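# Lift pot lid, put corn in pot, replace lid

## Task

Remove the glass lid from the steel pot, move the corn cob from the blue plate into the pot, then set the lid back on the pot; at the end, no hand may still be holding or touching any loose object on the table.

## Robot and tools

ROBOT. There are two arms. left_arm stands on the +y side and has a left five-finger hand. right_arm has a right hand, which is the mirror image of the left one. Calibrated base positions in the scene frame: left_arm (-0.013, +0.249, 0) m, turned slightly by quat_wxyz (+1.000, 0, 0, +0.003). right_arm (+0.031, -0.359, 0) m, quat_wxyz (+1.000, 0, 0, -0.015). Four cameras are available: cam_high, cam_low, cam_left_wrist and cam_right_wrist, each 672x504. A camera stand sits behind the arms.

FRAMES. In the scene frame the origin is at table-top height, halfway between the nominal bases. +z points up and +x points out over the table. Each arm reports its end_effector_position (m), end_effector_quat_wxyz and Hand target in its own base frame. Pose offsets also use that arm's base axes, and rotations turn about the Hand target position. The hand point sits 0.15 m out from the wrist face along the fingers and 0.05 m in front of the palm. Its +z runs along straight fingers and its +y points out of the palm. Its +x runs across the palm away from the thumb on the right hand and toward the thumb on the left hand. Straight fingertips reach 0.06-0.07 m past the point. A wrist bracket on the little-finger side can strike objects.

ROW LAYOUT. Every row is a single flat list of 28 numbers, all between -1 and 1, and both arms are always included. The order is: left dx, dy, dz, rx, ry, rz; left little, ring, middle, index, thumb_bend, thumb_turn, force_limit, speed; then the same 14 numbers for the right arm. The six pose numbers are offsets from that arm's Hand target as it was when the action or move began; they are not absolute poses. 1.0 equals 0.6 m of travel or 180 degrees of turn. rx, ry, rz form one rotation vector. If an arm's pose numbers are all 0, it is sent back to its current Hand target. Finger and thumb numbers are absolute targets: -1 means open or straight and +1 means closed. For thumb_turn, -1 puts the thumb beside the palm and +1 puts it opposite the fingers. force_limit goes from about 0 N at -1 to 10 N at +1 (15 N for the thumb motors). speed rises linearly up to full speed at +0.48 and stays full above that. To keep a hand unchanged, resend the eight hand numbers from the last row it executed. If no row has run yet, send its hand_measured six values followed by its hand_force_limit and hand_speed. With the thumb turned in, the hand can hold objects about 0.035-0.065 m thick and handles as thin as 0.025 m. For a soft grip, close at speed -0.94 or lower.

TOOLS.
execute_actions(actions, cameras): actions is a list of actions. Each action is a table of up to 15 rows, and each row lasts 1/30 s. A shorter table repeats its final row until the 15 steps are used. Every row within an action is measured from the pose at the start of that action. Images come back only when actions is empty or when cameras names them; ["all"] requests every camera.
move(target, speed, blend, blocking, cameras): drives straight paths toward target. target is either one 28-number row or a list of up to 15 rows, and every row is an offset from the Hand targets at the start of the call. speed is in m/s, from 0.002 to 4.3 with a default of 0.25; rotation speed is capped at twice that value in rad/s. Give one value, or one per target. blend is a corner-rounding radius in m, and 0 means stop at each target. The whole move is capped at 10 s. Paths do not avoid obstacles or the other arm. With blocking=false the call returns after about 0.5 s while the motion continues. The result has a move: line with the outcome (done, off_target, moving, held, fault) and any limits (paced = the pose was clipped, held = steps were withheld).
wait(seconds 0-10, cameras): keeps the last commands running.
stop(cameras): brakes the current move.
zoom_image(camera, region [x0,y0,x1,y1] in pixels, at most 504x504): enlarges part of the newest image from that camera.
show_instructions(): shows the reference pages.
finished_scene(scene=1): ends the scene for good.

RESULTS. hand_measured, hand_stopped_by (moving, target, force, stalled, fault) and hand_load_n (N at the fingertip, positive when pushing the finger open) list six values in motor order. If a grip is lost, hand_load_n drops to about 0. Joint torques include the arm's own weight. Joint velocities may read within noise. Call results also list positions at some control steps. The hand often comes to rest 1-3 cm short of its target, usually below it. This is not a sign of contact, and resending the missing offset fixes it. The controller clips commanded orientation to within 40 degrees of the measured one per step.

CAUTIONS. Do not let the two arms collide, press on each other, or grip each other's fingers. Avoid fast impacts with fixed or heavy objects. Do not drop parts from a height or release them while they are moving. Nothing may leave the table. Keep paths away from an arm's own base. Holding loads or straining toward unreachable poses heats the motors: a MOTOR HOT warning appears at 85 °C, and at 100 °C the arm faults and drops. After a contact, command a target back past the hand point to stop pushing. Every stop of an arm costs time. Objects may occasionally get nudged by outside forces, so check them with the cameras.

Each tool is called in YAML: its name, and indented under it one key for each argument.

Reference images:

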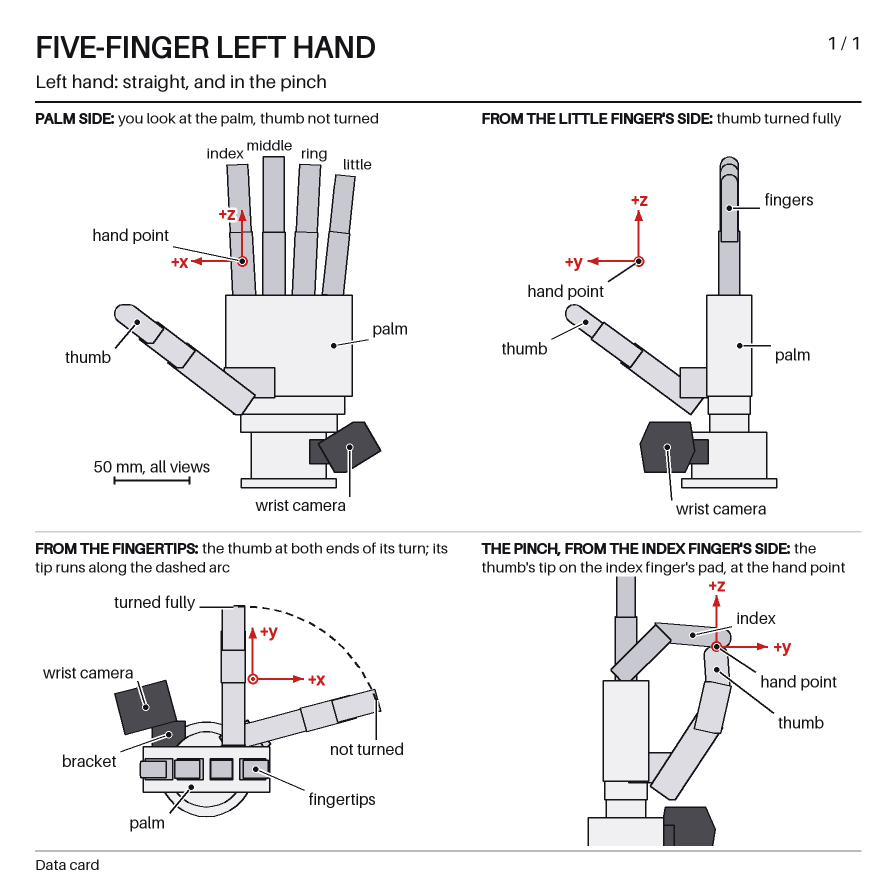

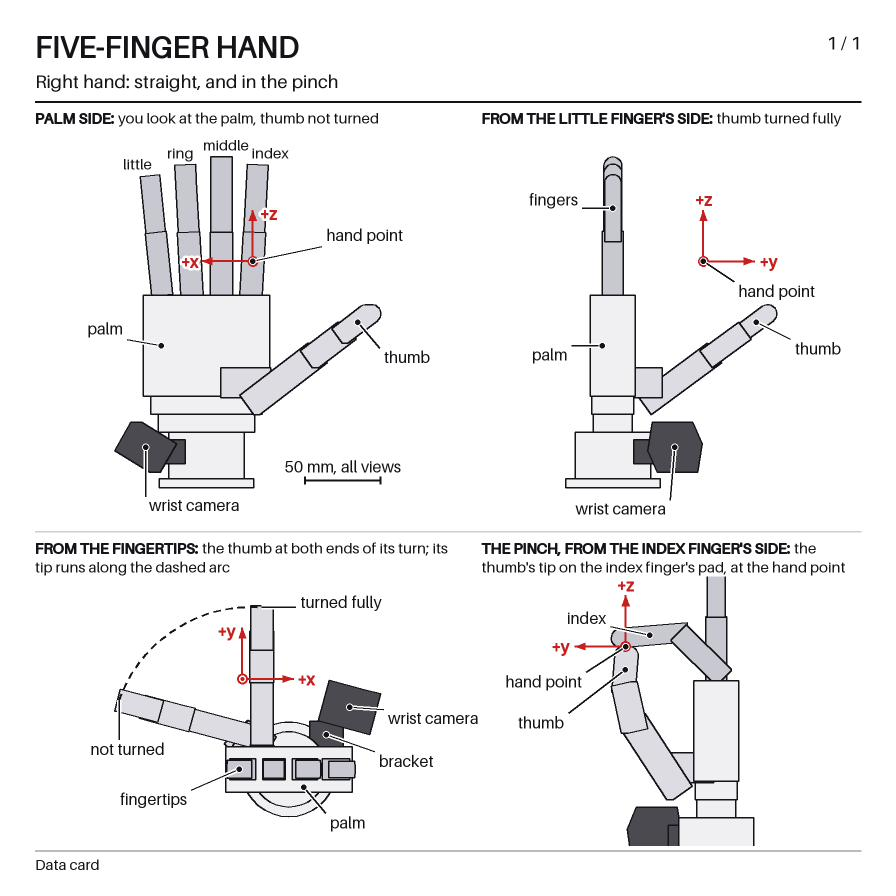

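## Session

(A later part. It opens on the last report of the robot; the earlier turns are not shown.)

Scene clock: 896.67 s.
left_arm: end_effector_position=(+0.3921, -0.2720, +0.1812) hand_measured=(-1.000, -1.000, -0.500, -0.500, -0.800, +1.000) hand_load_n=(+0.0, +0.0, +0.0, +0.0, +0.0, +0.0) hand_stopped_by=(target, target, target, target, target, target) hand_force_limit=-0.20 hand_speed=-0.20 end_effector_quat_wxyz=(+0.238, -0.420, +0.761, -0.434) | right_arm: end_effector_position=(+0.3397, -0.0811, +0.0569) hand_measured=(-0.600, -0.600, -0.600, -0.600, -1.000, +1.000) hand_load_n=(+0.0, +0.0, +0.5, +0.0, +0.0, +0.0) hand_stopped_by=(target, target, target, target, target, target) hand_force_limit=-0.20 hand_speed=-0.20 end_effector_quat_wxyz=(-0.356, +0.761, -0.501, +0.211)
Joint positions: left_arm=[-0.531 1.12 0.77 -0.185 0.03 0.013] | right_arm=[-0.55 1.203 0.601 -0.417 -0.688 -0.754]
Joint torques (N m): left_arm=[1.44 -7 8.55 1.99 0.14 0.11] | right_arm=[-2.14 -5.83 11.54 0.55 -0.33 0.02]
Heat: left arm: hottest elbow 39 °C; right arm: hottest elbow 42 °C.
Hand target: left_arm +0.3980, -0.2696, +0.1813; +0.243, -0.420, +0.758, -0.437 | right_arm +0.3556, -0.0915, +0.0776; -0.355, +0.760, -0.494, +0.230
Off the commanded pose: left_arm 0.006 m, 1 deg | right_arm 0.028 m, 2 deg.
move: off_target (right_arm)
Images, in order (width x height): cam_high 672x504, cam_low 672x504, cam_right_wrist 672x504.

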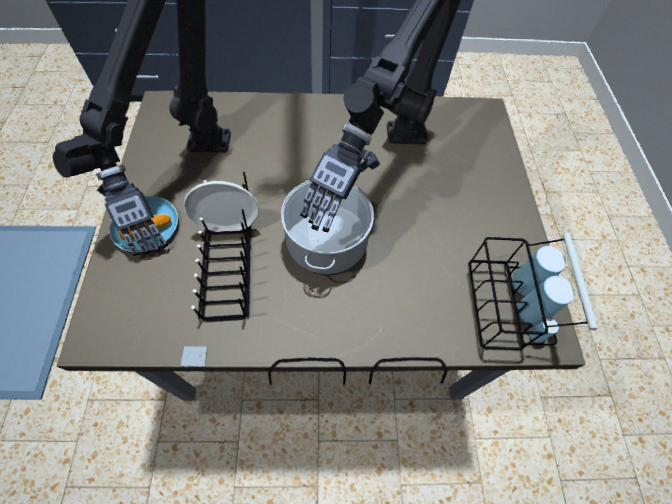

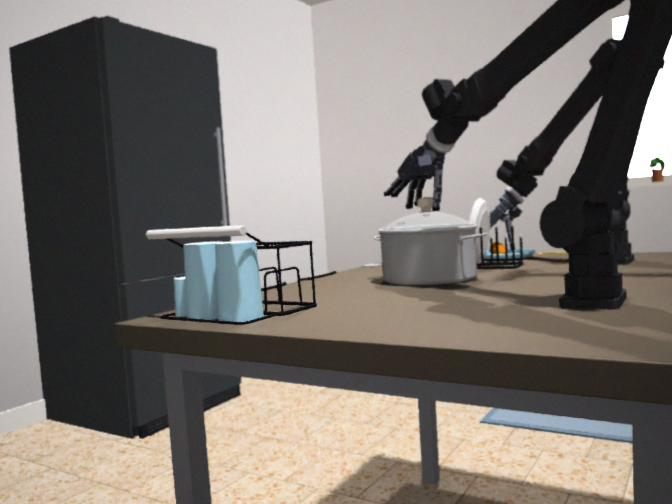

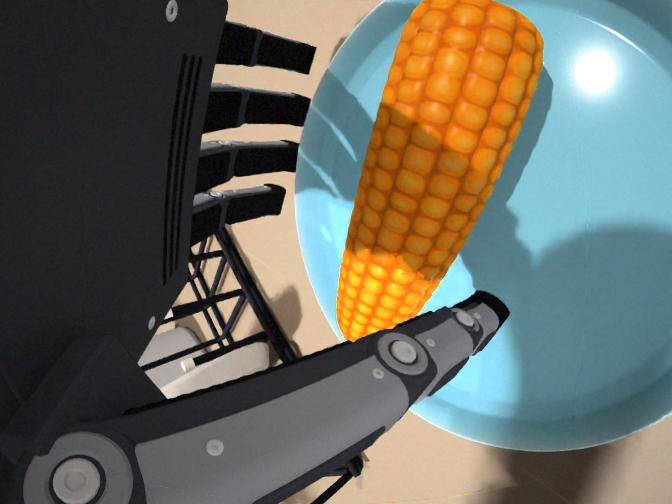

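move:
  target: [0,0,0,0,0,0,-1,-1,0.3,0.3,0.0,1,-0.2,-0.9,-0.0277,0.0192,-0.0567,0,0,0,-0.35,-0.35,-0.35,-0.35,-1,1,-0.2,0.2]
  speed: 0.06
  cameras: ["all"]

zoom_image:
  camera: "cam_low"
  region: [380, 140, 540, 280]

zoom_image:
  camera: "cam_high"
  region: [90, 180, 200, 270]

Scene clock: 969.00 s.
left_arm: end_effector_position=(+0.3898, -0.2708, +0.1764) hand_measured=(-1.000, -1.000, +0.048, +0.140, -0.568, +1.000) hand_load_n=(+0.0, +0.0, +4.0, +4.0, +8.0, +0.5) hand_stopped_by=(target, target, force, force, force, target) hand_force_limit=-0.20 hand_speed=-0.90 end_effector_quat_wxyz=(+0.236, -0.421, +0.763, -0.431) | right_arm: end_effector_position=(+0.3382, -0.0804, +0.0463) hand_measured=(-0.350, -0.350, -0.350, -0.350, -1.000, +1.000) hand_load_n=(-0.5, +0.0, -0.5, +0.0, +0.0, +0.0) hand_stopped_by=(target, target, target, target, target, target) hand_force_limit=-0.20 hand_speed=0.20 end_effector_quat_wxyz=(-0.355, +0.761, -0.494, +0.227)
Joint positions: left_arm=[-0.531 1.121 0.762 -0.185 0.03 0.014] | right_arm=[-0.549 1.2 0.557 -0.34 -0.686 -0.754]
Joint torques (N m): left_arm=[1.61 -7.24 9.17 1.96 0.12 0.1] | right_arm=[-1.85 -4.72 6.91 1.87 -0.3 0.04]
Heat: left arm: hottest elbow 39 °C; right arm: hottest elbow 44 °C.
Hand target: left_arm +0.3980, -0.2696, +0.1815; +0.243, -0.420, +0.757, -0.437 | right_arm +0.3390, -0.0801, +0.0436; -0.355, +0.760, -0.494, +0.230
Off the commanded pose: left_arm 0.010 m, 1 deg | right_arm 0.003 m, 0 deg.
move: done

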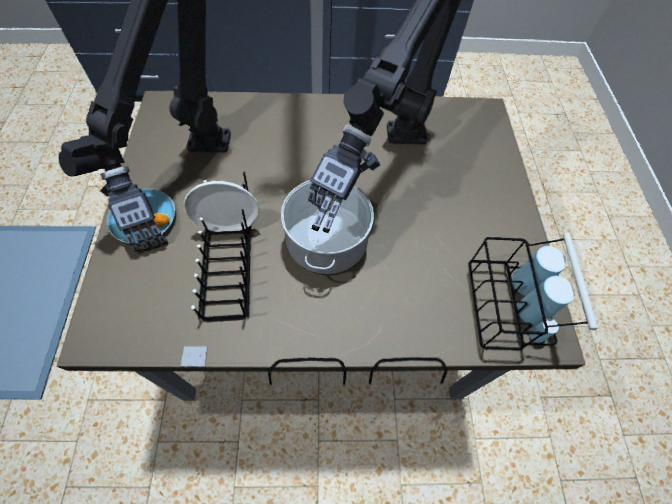

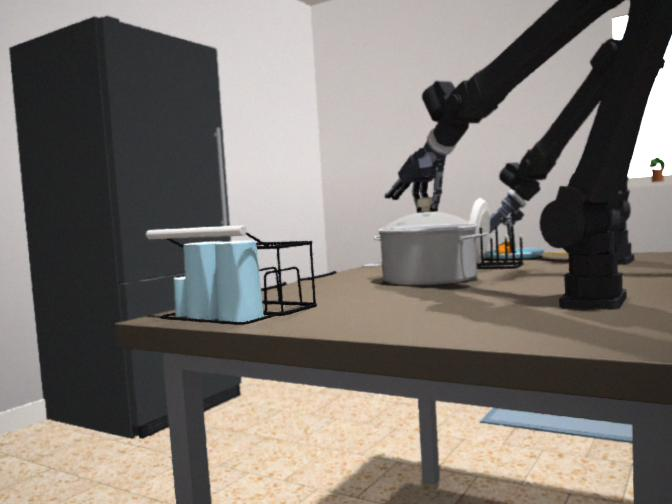

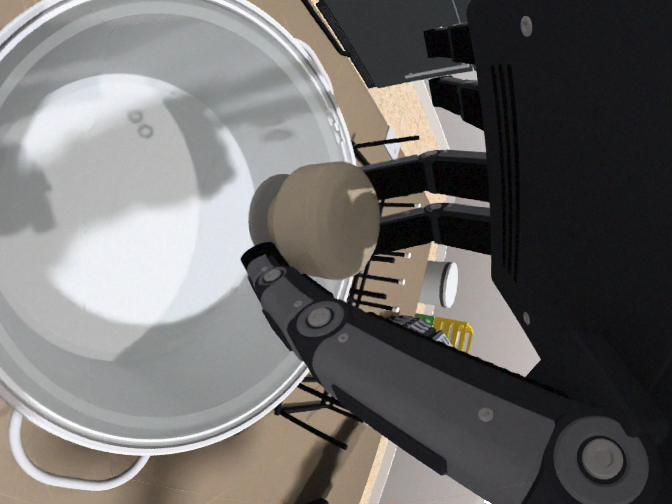

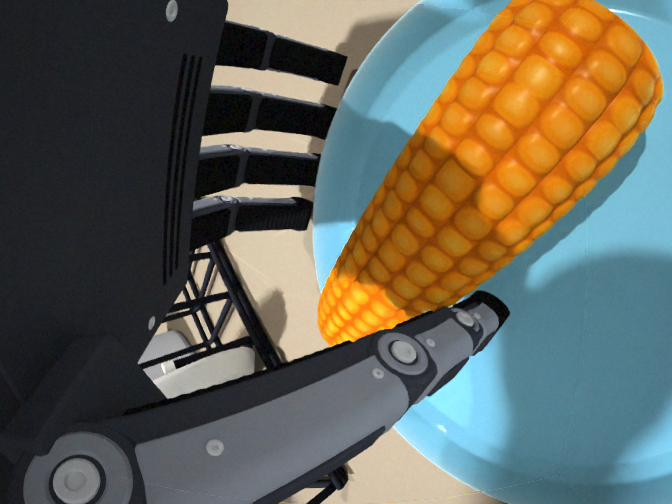

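Scaled by 3.150 from the camera's 672x504 image, which has a finer 960x720 frame.

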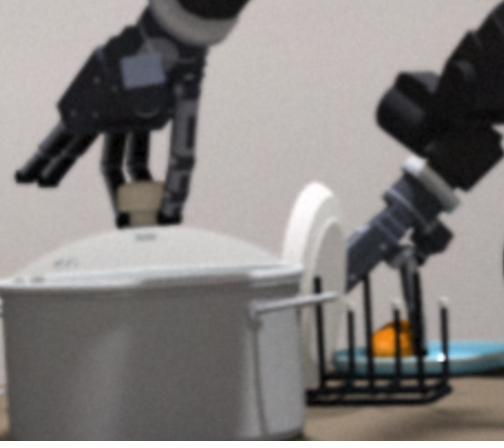

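Scaled by 4.582 from the camera's 672x504 image, which has a finer 960x720 frame.

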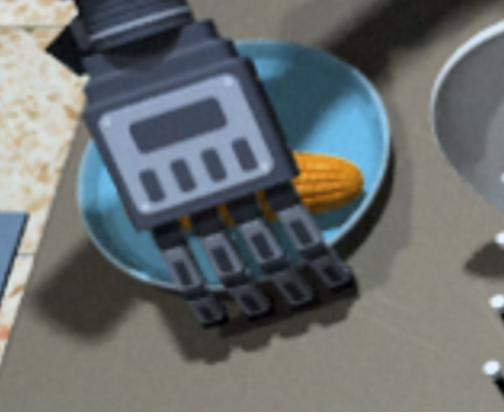

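move:
  target: [0,0,0.1333,0,0,0,-1,-1,0.3,0.3,0.0,1,-0.2,-0.9,0,0,0.1333,0,0,0,-0.35,-0.35,-0.35,-0.35,-1,1,-0.2,0.2]
  speed: 0.08
  cameras: ["all"]

zoom_image:
  camera: "cam_high"
  region: [90, 160, 230, 270]

Scene clock: 993.83 s.
left_arm: end_effector_position=(+0.3676, -0.2577, +0.1840) hand_measured=(-1.000, -1.000, +0.046, +0.140, -0.570, +1.000) hand_load_n=(+0.0, +0.0, +6.0, +4.0, +10.0, +0.0) hand_stopped_by=(target, target, force, force, force, target) hand_force_limit=-0.20 hand_speed=-0.90 end_effector_quat_wxyz=(+0.205, -0.435, +0.790, -0.379) | right_arm: end_effector_position=(+0.3208, -0.0702, +0.0970) hand_measured=(-0.350, -0.350, -0.350, -0.350, -1.000, +1.000) hand_load_n=(-0.5, +0.0, +0.0, +0.0, +0.0, +0.0) hand_stopped_by=(target, target, target, target, target, target) hand_force_limit=-0.20 hand_speed=0.20 end_effector_quat_wxyz=(-0.354, +0.761, -0.504, +0.206)
Joint positions: left_arm=[-0.531 1.095 0.833 -0.417 0.032 0.019] | right_arm=[-0.549 1.067 0.63 -0.594 -0.683 -0.754]
Joint torques (N m): left_arm=[1.44 -11.22 16.87 1.66 0 0.06] | right_arm=[-1.9 -4.84 13.07 0.65 -0.44 0.06]
Heat: left arm: hottest elbow 41 °C; right arm: hottest elbow 43 °C.
Hand target: left_arm +0.3981, -0.2696, +0.2614; +0.243, -0.420, +0.757, -0.437 | right_arm +0.3389, -0.0800, +0.1236; -0.355, +0.760, -0.494, +0.230
Off the commanded pose: left_arm 0.084 m, 9 deg | right_arm 0.034 m, 3 deg.
move: off_target (left_arm, right_arm)

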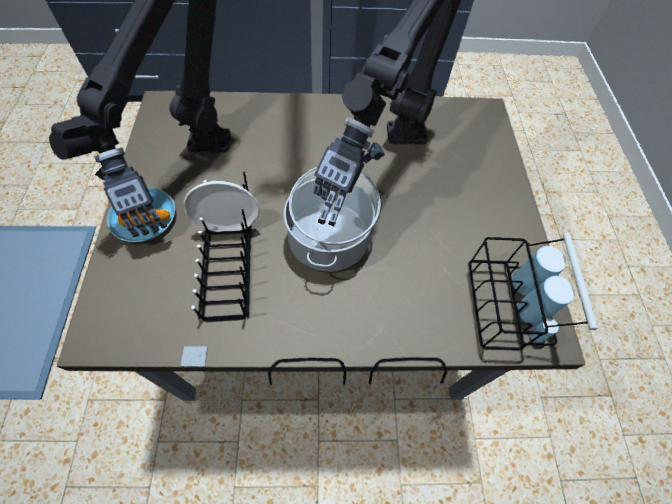

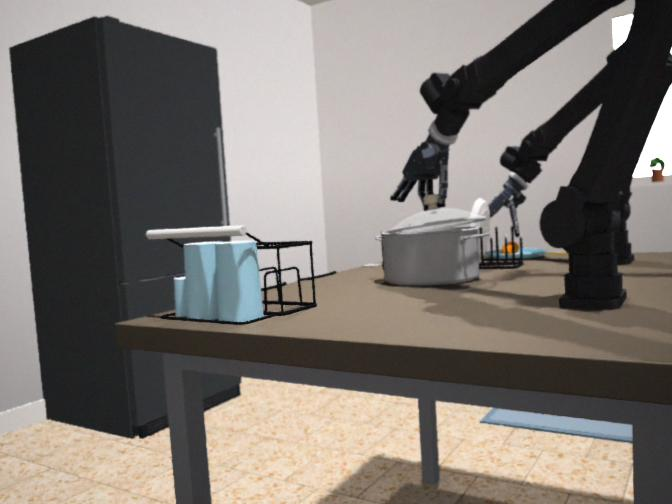

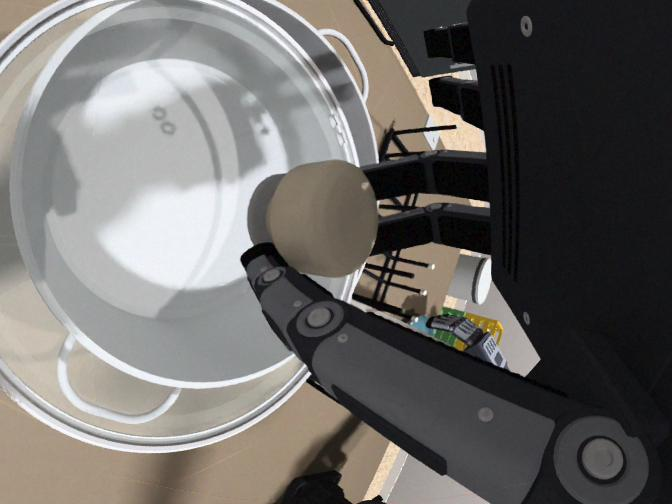

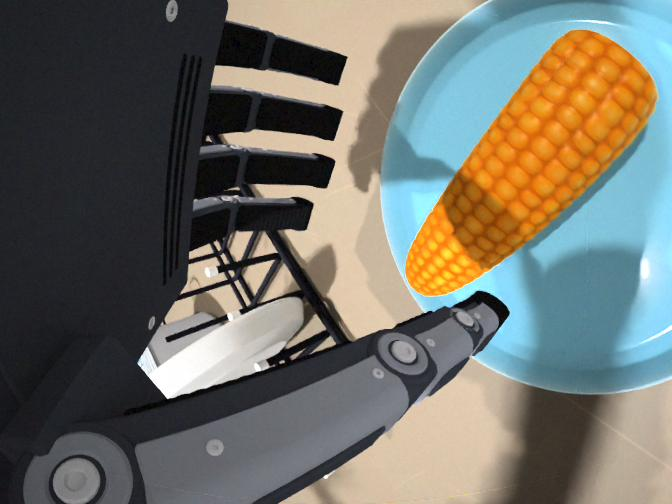

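Scaled by 3.600 from the camera's 672x504 image, which has a finer 960x720 frame.

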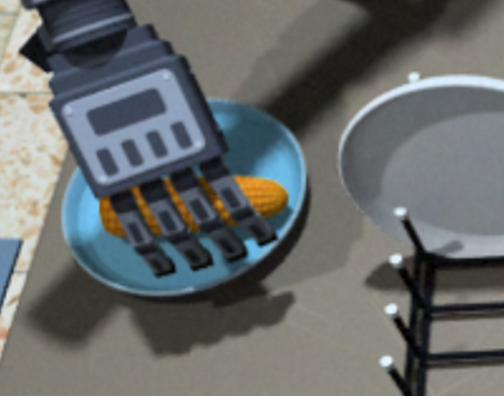

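zoom_image:
  camera: "cam_low"
  region: [350, 130, 540, 290]

zoom_image:
  camera: "cam_high"
  region: [260, 130, 410, 280]

Scaled by 2.653 from the camera's 672x504 image, which has a finer 960x720 frame.

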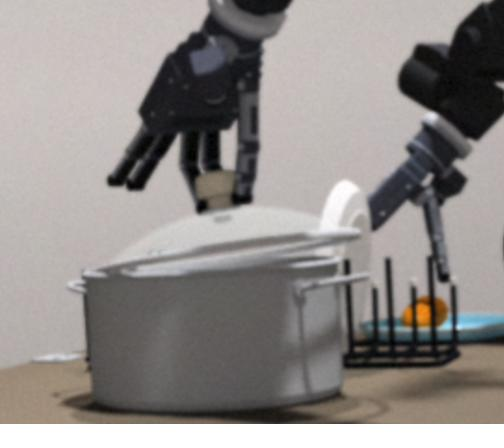

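Scaled by 3.360 from the camera's 672x504 image, which has a finer 960x720 frame.

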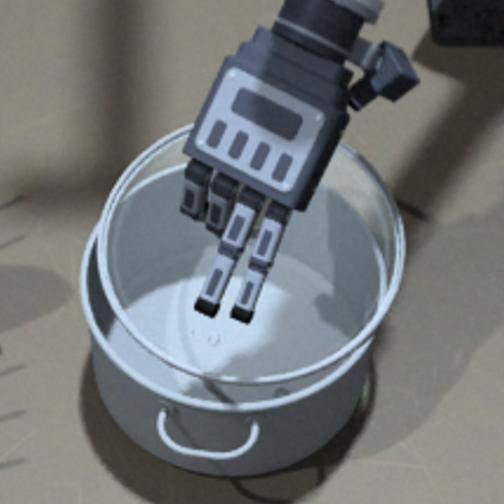

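move:
  target: [0.0,0,0.1,0,0,0,-1,-1,0.3,0.3,0.0,1,-0.2,-0.9,-0.0498,-0.045,-0.06,0,0,-0.0722,-0.25,-0.25,-0.25,-0.25,-1,1,-0.2,0.2]
  speed: 0.08
  cameras: ["all"]

zoom_image:
  camera: "cam_low"
  region: [350, 130, 540, 290]

zoom_image:
  camera: "cam_high"
  region: [90, 160, 230, 270]

Scene clock: 1072.27 s.
left_arm: end_effector_position=(+0.3720, -0.2603, +0.2463) hand_measured=(-1.000, -1.000, +0.046, +0.140, -0.570, +1.000) hand_load_n=(+0.0, +0.0, +6.0, +3.5, +10.0, +0.0) hand_stopped_by=(target, target, force, force, force, target) hand_force_limit=-0.20 hand_speed=-0.90 end_effector_quat_wxyz=(+0.207, -0.434, +0.789, -0.382) | right_arm: end_effector_position=(+0.3073, -0.1005, +0.0835) hand_measured=(-0.250, -0.250, -0.250, -0.250, -1.000, +1.000) hand_load_n=(+0.0, +0.0, +0.5, +0.0, +0.0, +0.0) hand_stopped_by=(target, target, target, target, target, target) hand_force_limit=-0.20 hand_speed=0.20 end_effector_quat_wxyz=(-0.327, +0.707, -0.572, +0.255)
Joint positions: left_arm=[-0.531 1.074 0.98 -0.579 0.032 0.019] | right_arm=[-0.637 1.004 0.539 -0.465 -0.612 -0.638]
Joint torques (N m): left_arm=[1.44 -9.64 17.42 1.73 0.02 0.06] | right_arm=[-3.02 -4.07 8.29 1.95 -0.32 0.1]
Heat: left arm: hottest elbow 52 °C; right arm: hottest elbow 48 °C.
Hand target: left_arm +0.3981, -0.2697, +0.3213; +0.243, -0.420, +0.758, -0.437 | right_arm +0.3091, -0.1070, +0.0877; -0.327, +0.699, -0.577, +0.269
Off the commanded pose: left_arm 0.080 m, 9 deg | right_arm 0.008 m, 2 deg.
move: off_target (left_arm)

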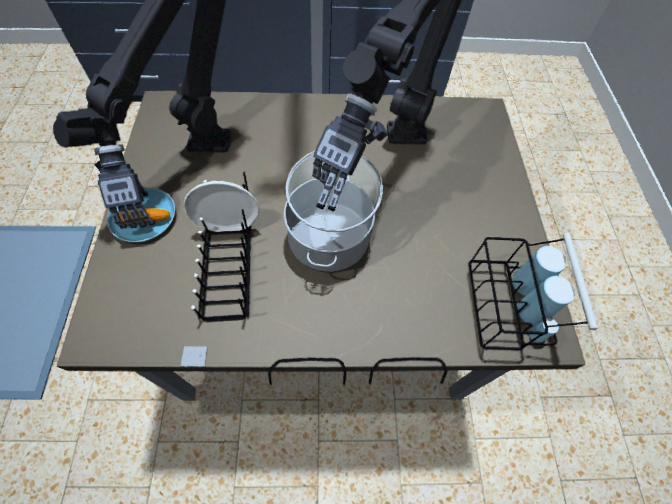

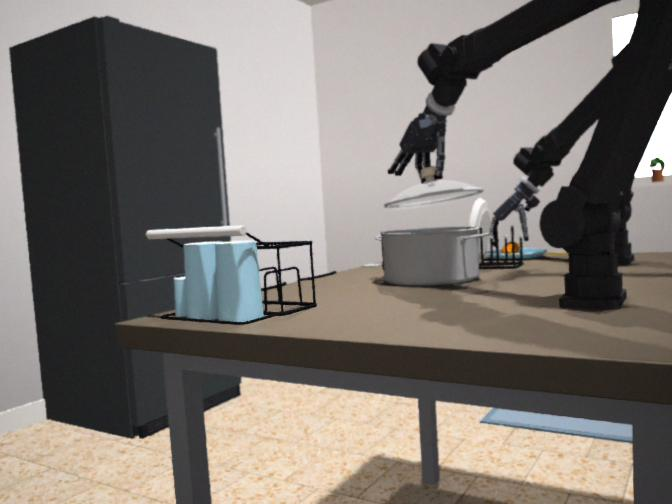

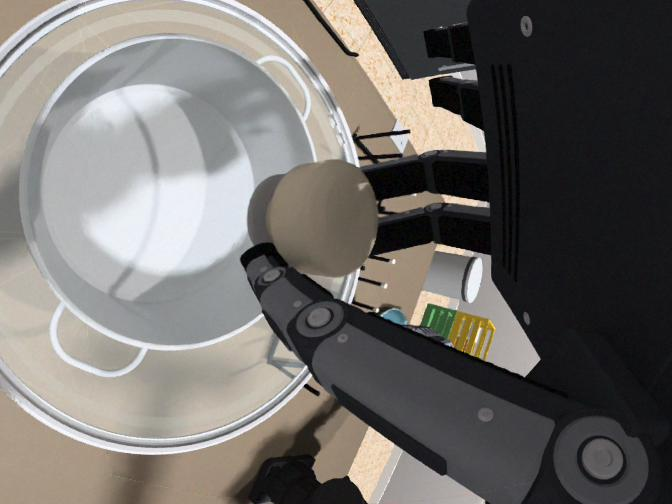

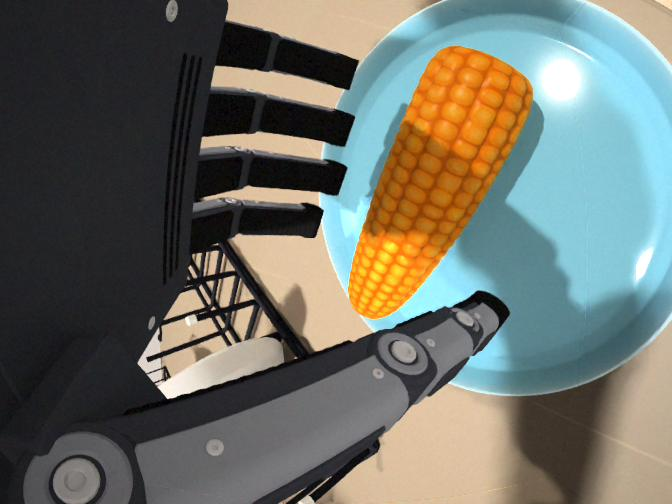

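Scaled by 2.653 from the camera's 672x504 image, which has a finer 960x720 frame.

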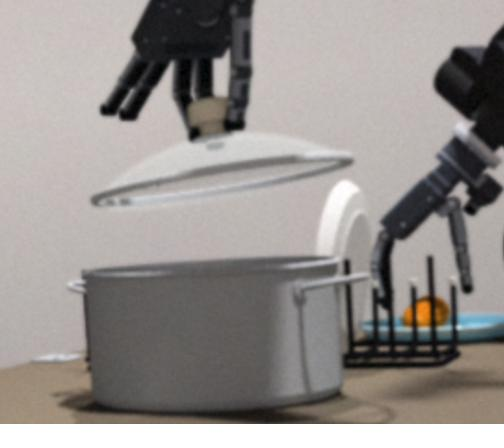

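Scaled by 3.600 from the camera's 672x504 image, which has a finer 960x720 frame.

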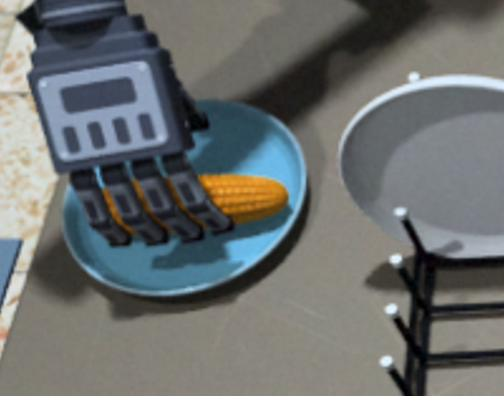

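move:
  target:
    - [-0.07,0.385,0.006,0,0,0.155,-1,-1,0.3,0.3,0.0,1,-0.2,-0.9,0.0115,-0.0067,0,0,0,0,-0.25,-0.25,-0.25,-0.25,-1,1,-0.2,0.2]
    - [-0.113,0.533,-0.219,0,0,0.228,-1,-1,0.3,0.3,0.0,1,-0.2,-0.9,0.0115,-0.0067,-0.0795,0,0,0,-0.25,-0.25,-0.25,-0.25,-1,1,-0.2,0.2]
  speed: 0.16
  blend: 0.03
  cameras: ["all"]

zoom_image:
  camera: "cam_high"
  region: [90, 160, 230, 270]

Scene clock: 1141.63 s.
left_arm: end_effector_position=(+0.3135, +0.0429, +0.1557) hand_measured=(-1.000, -1.000, +0.046, +0.140, -0.570, +1.000) hand_load_n=(+0.0, +0.0, +6.0, +3.0, +10.0, +0.5) hand_stopped_by=(target, target, force, force, force, target) hand_force_limit=-0.20 hand_speed=-0.90 end_effector_quat_wxyz=(-0.341, +0.679, -0.578, +0.298) | right_arm: end_effector_position=(+0.3205, -0.1087, +0.0512) hand_measured=(-0.250, -0.250, -0.250, -0.250, -1.000, +1.000) hand_load_n=(+0.0, +0.0, -2.0, +0.0, +0.0, +0.0) hand_stopped_by=(target, target, target, target, target, target) hand_force_limit=-0.20 hand_speed=0.20 end_effector_quat_wxyz=(-0.331, +0.703, -0.566, +0.275)
Joint positions: left_arm=[0.293 0.639 0.512 -0.508 0.119 0.074] | right_arm=[-0.637 1.1 0.482 -0.264 -0.616 -0.626]
Joint torques (N m): left_arm=[1.44 -4.07 11.47 2.93 0.33 0.04] | right_arm=[-2.84 -2.32 6.68 1.95 -0.01 0.03]
Heat: left arm: hottest elbow 60 °C; right arm: hottest elbow 42 °C.
Hand target: left_arm +0.3303, +0.0501, +0.1901; -0.381, +0.659, -0.562, +0.324 | right_arm +0.3160, -0.1111, +0.0400; -0.326, +0.699, -0.577, +0.269
Off the commanded pose: left_arm 0.039 m, 6 deg | right_arm 0.012 m, 2 deg.
move: off_target (left_arm, right_arm)

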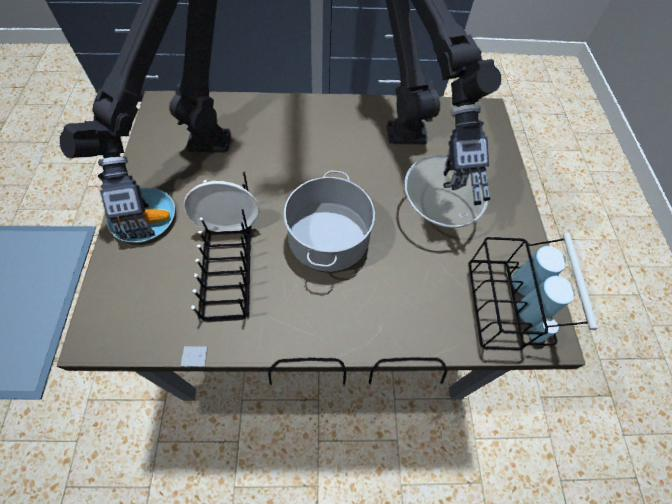

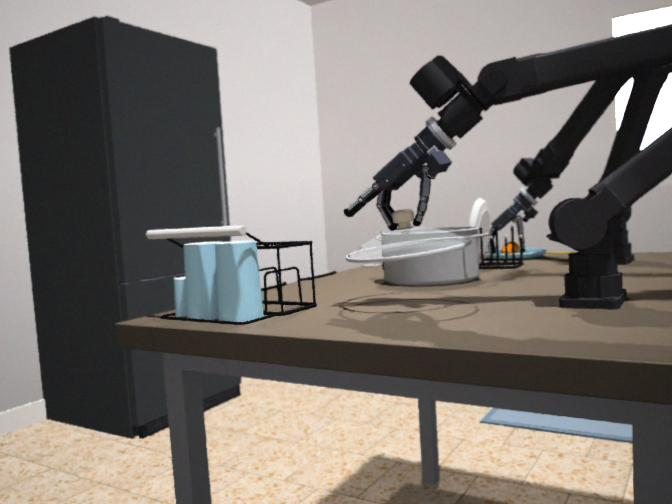

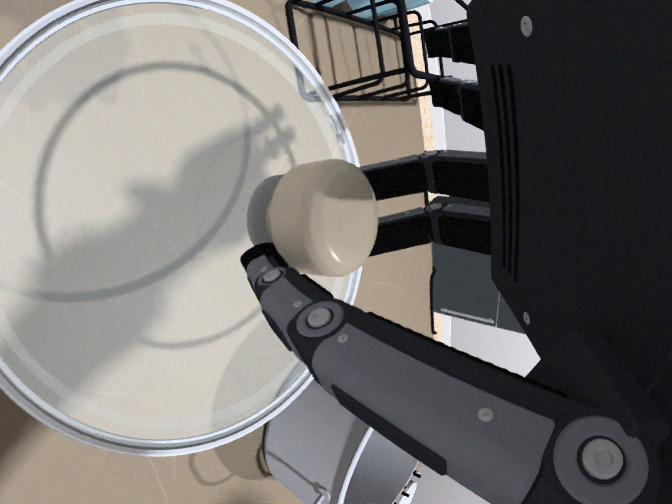

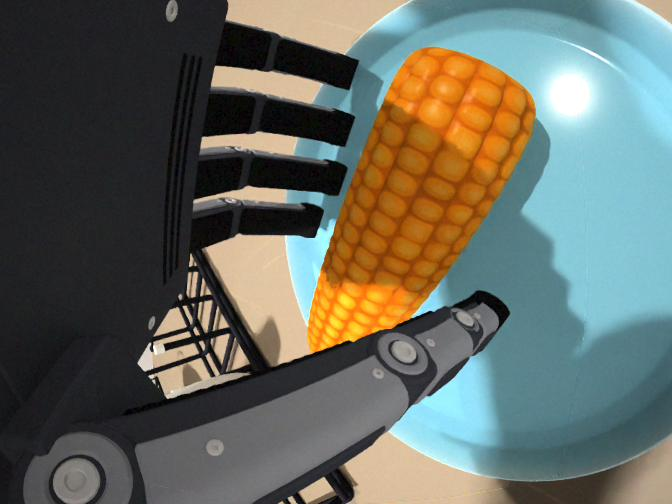

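Scaled by 3.600 from the camera's 672x504 image, which has a finer 960x720 frame.

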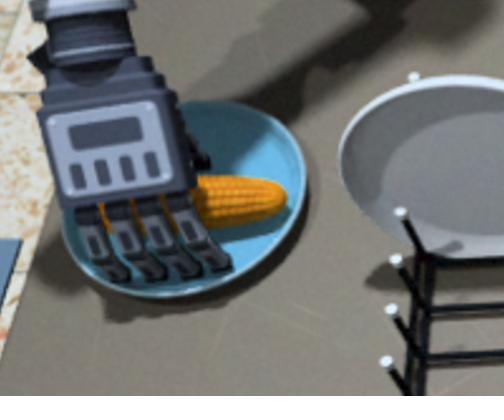

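move:
  target: [0,0,-0.158,0,0,0,-1,-1,0.3,0.3,0.0,1,-0.2,-0.9,-0.015,0.0018,-0.0067,0,0,0,-0.25,-0.25,-0.25,-0.25,-1,1,-0.2,0.2]
  speed: 0.08
  cameras: ["all"]

zoom_image:
  camera: "cam_low"
  region: [330, 150, 560, 330]

Scene clock: 1165.60 s.
left_arm: end_effector_position=(+0.3122, +0.0429, +0.0725) hand_measured=(-1.000, -1.000, +0.046, +0.140, -0.570, +1.000) hand_load_n=(+0.0, +0.0, +5.5, +3.5, +10.5, +1.0) hand_stopped_by=(target, target, force, force, force, target) hand_force_limit=-0.20 hand_speed=-0.90 end_effector_quat_wxyz=(-0.352, +0.672, -0.575, +0.306) | right_arm: end_effector_position=(+0.3189, -0.1086, +0.0500) hand_measured=(-0.250, -0.250, -0.250, -0.250, -1.000, +1.000) hand_load_n=(+0.0, +0.0, +0.5, +0.0, +0.0, +0.0) hand_stopped_by=(target, target, target, target, target, target) hand_force_limit=-0.20 hand_speed=0.20 end_effector_quat_wxyz=(-0.336, +0.701, -0.565, +0.277)
Joint positions: left_arm=[0.295 0.72 0.295 -0.181 0.121 0.076] | right_arm=[-0.647 1.098 0.473 -0.251 -0.63 -0.626]
Joint torques (N m): left_arm=[1.38 -2.73 10.28 2.69 0.29 0.02] | right_arm=[-3.25 -3.37 5.71 1.36 0.1 -0.12]
Heat: left arm: hottest elbow 52 °C; right arm: hottest elbow 41 °C.
Hand target: left_arm +0.3303, +0.0501, +0.0952; -0.381, +0.658, -0.562, +0.324 | right_arm +0.3070, -0.1099, +0.0359; -0.327, +0.699, -0.577, +0.268
Off the commanded pose: left_arm 0.030 m, 4 deg | right_arm 0.018 m, 2 deg.
move: off_target (left_arm, right_arm)

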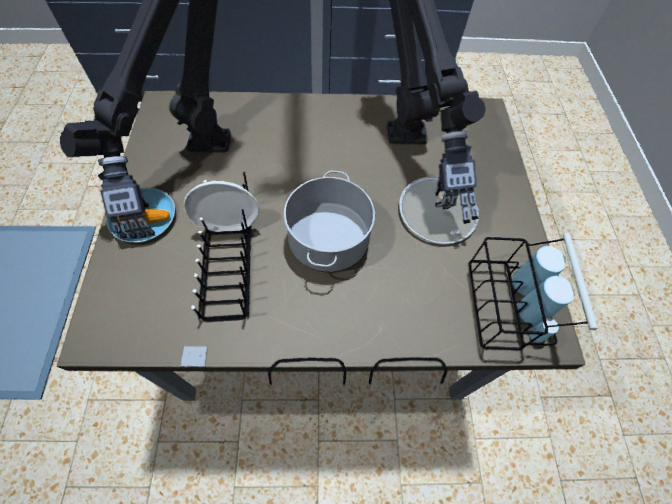

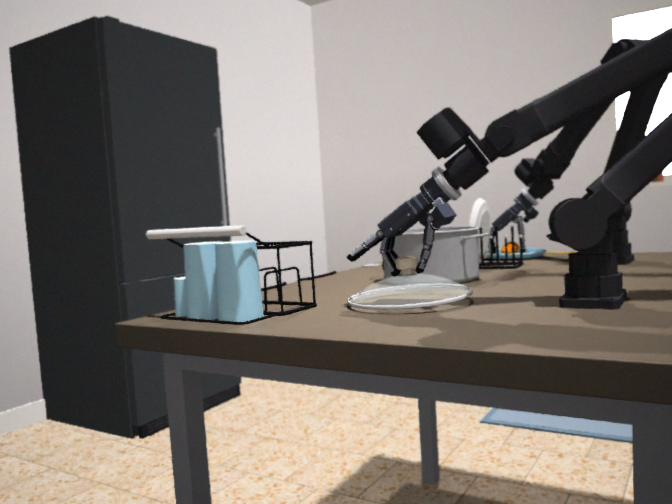

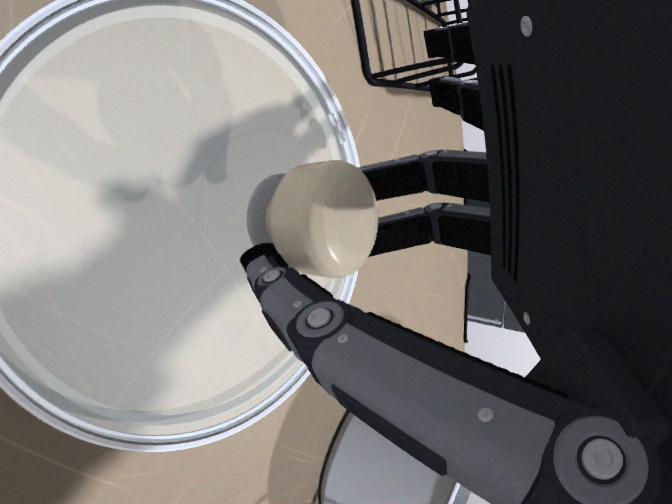

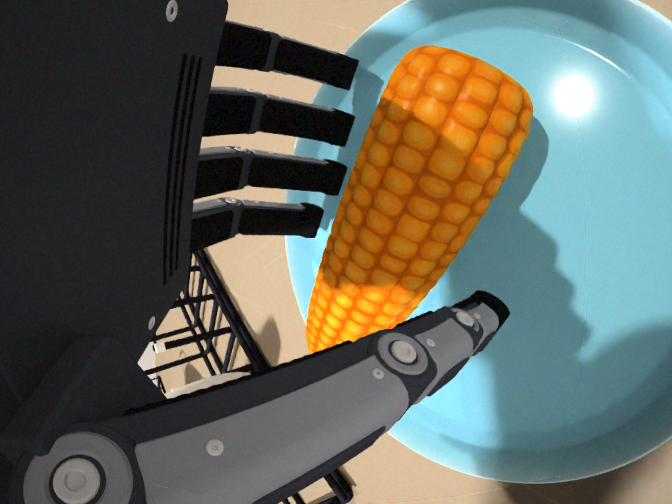

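Scaled by 2.191 from the camera's 672x504 image, which has a finer 960x720 frame.

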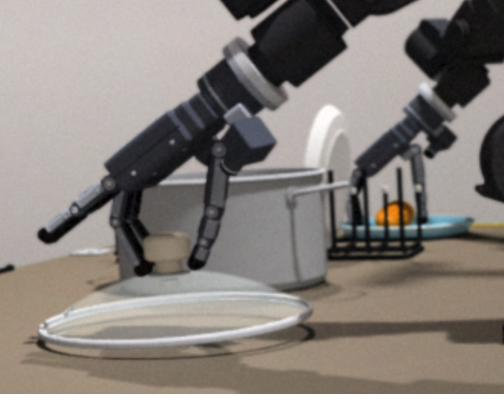

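move:
  target:
    - [0,0,-0.0583,0,0,0,-1,-1,0.3,0.3,0.0,1,-0.2,-0.9,0,0,0.075,0,0,0,-0.25,-0.25,-0.25,-0.25,-1,1,-0.2,0.2]
    - [0,0,-0.0583,0,0,0,-1,-1,0.3,0.3,0.0,1,-0.2,-0.9,0.0117,-0.0402,0.075,0,0,0,-0.18,-0.18,-0.18,-0.18,-1,1,-0.2,0.2]
    - [0,0,-0.0583,0,0,0,-1,-1,0.3,0.3,0.0,1,-0.2,-0.9,0.0117,-0.0402,0.0202,0,0,0,-0.18,-0.18,-0.18,-0.18,-1,1,-0.2,0.2]
  speed: 0.08
  cameras: ["all"]

zoom_image:
  camera: "cam_low"
  region: [330, 150, 560, 330]

Scene clock: 1214.57 s.
left_arm: end_effector_position=(+0.3306, +0.0481, +0.0647) hand_measured=(-1.000, -1.000, +0.048, +0.140, -0.570, +1.000) hand_load_n=(-0.5, +0.0, +3.5, +2.0, +5.5, -0.5) hand_stopped_by=(target, target, force, force, force, target) hand_force_limit=-0.20 hand_speed=-0.90 end_effector_quat_wxyz=(-0.381, +0.656, -0.565, +0.325) | right_arm: end_effector_position=(+0.3125, -0.1252, +0.0520) hand_measured=(-0.180, -0.180, -0.180, -0.180, -1.000, +1.000) hand_load_n=(+0.0, +0.0, -2.0, +0.0, +0.0, +0.0) hand_stopped_by=(target, target, target, target, target, target) hand_force_limit=-0.20 hand_speed=0.20 end_effector_quat_wxyz=(-0.333, +0.700, -0.576, +0.262)
Joint positions: left_arm=[0.295 0.803 0.255 0.022 0.123 0.076] | right_arm=[-0.705 1.131 0.518 -0.332 -0.658 -0.68]
Joint torques (N m): left_arm=[1.26 -1.44 7.42 2.02 0.15 0] | right_arm=[-2.9 -3.14 7.9 2.15 -0.11 -0.13]
Heat: left arm: hottest elbow 47 °C; right arm: hottest elbow 41 °C.
Hand target: left_arm +0.3303, +0.0501, +0.0602; -0.381, +0.659, -0.562, +0.324 | right_arm +0.3140, -0.1342, +0.0481; -0.326, +0.699, -0.577, +0.269
Off the commanded pose: left_arm 0.005 m, 0 deg | right_arm 0.010 m, 1 deg.
move: done; target 2's new numbers were sent with right_arm's hand 0.031 m and 3 deg from that target

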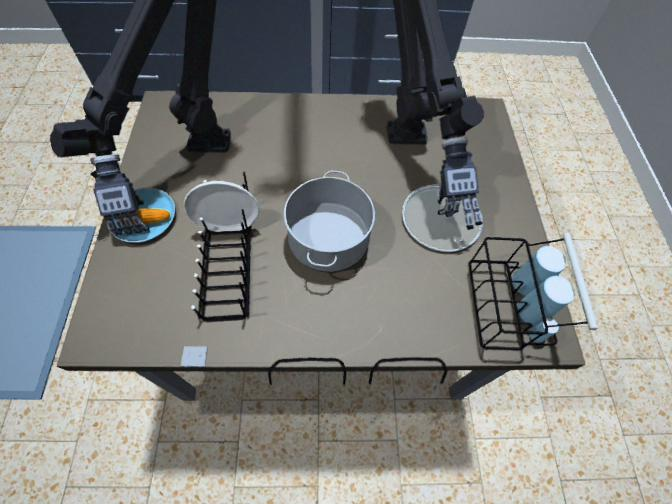

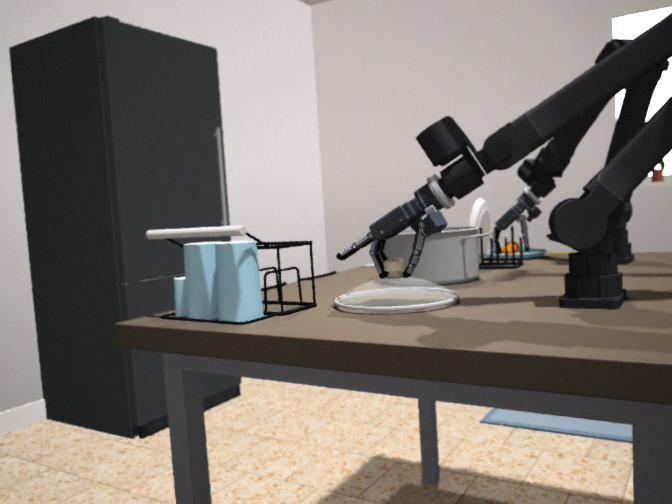

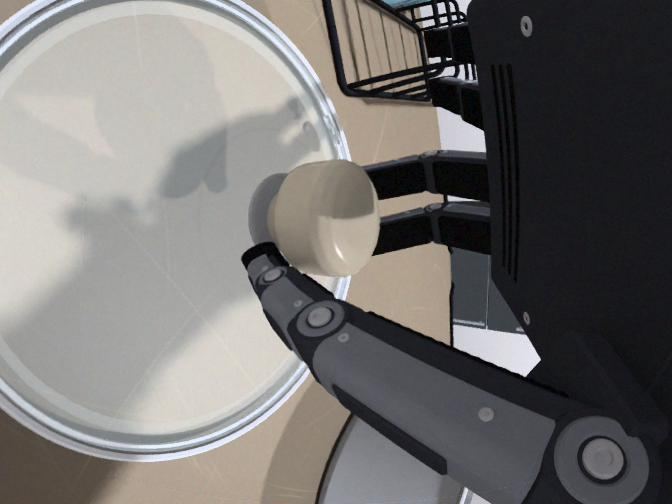

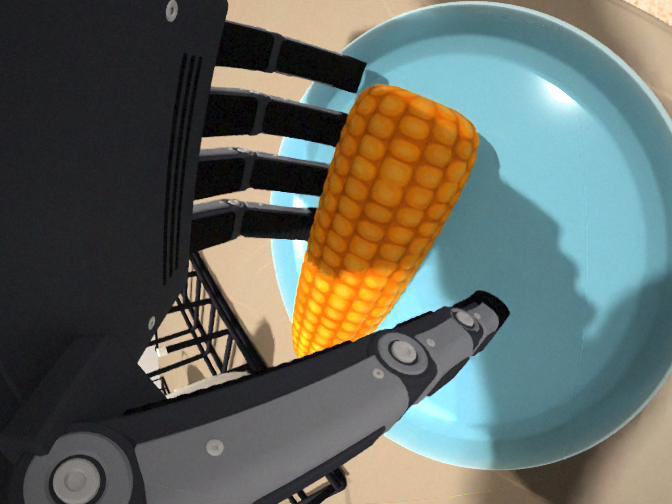

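Scaled by 2.191 from the camera's 672x504 image, which has a finer 960x720 frame.

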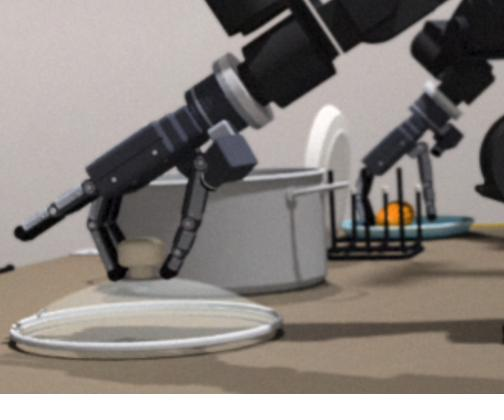

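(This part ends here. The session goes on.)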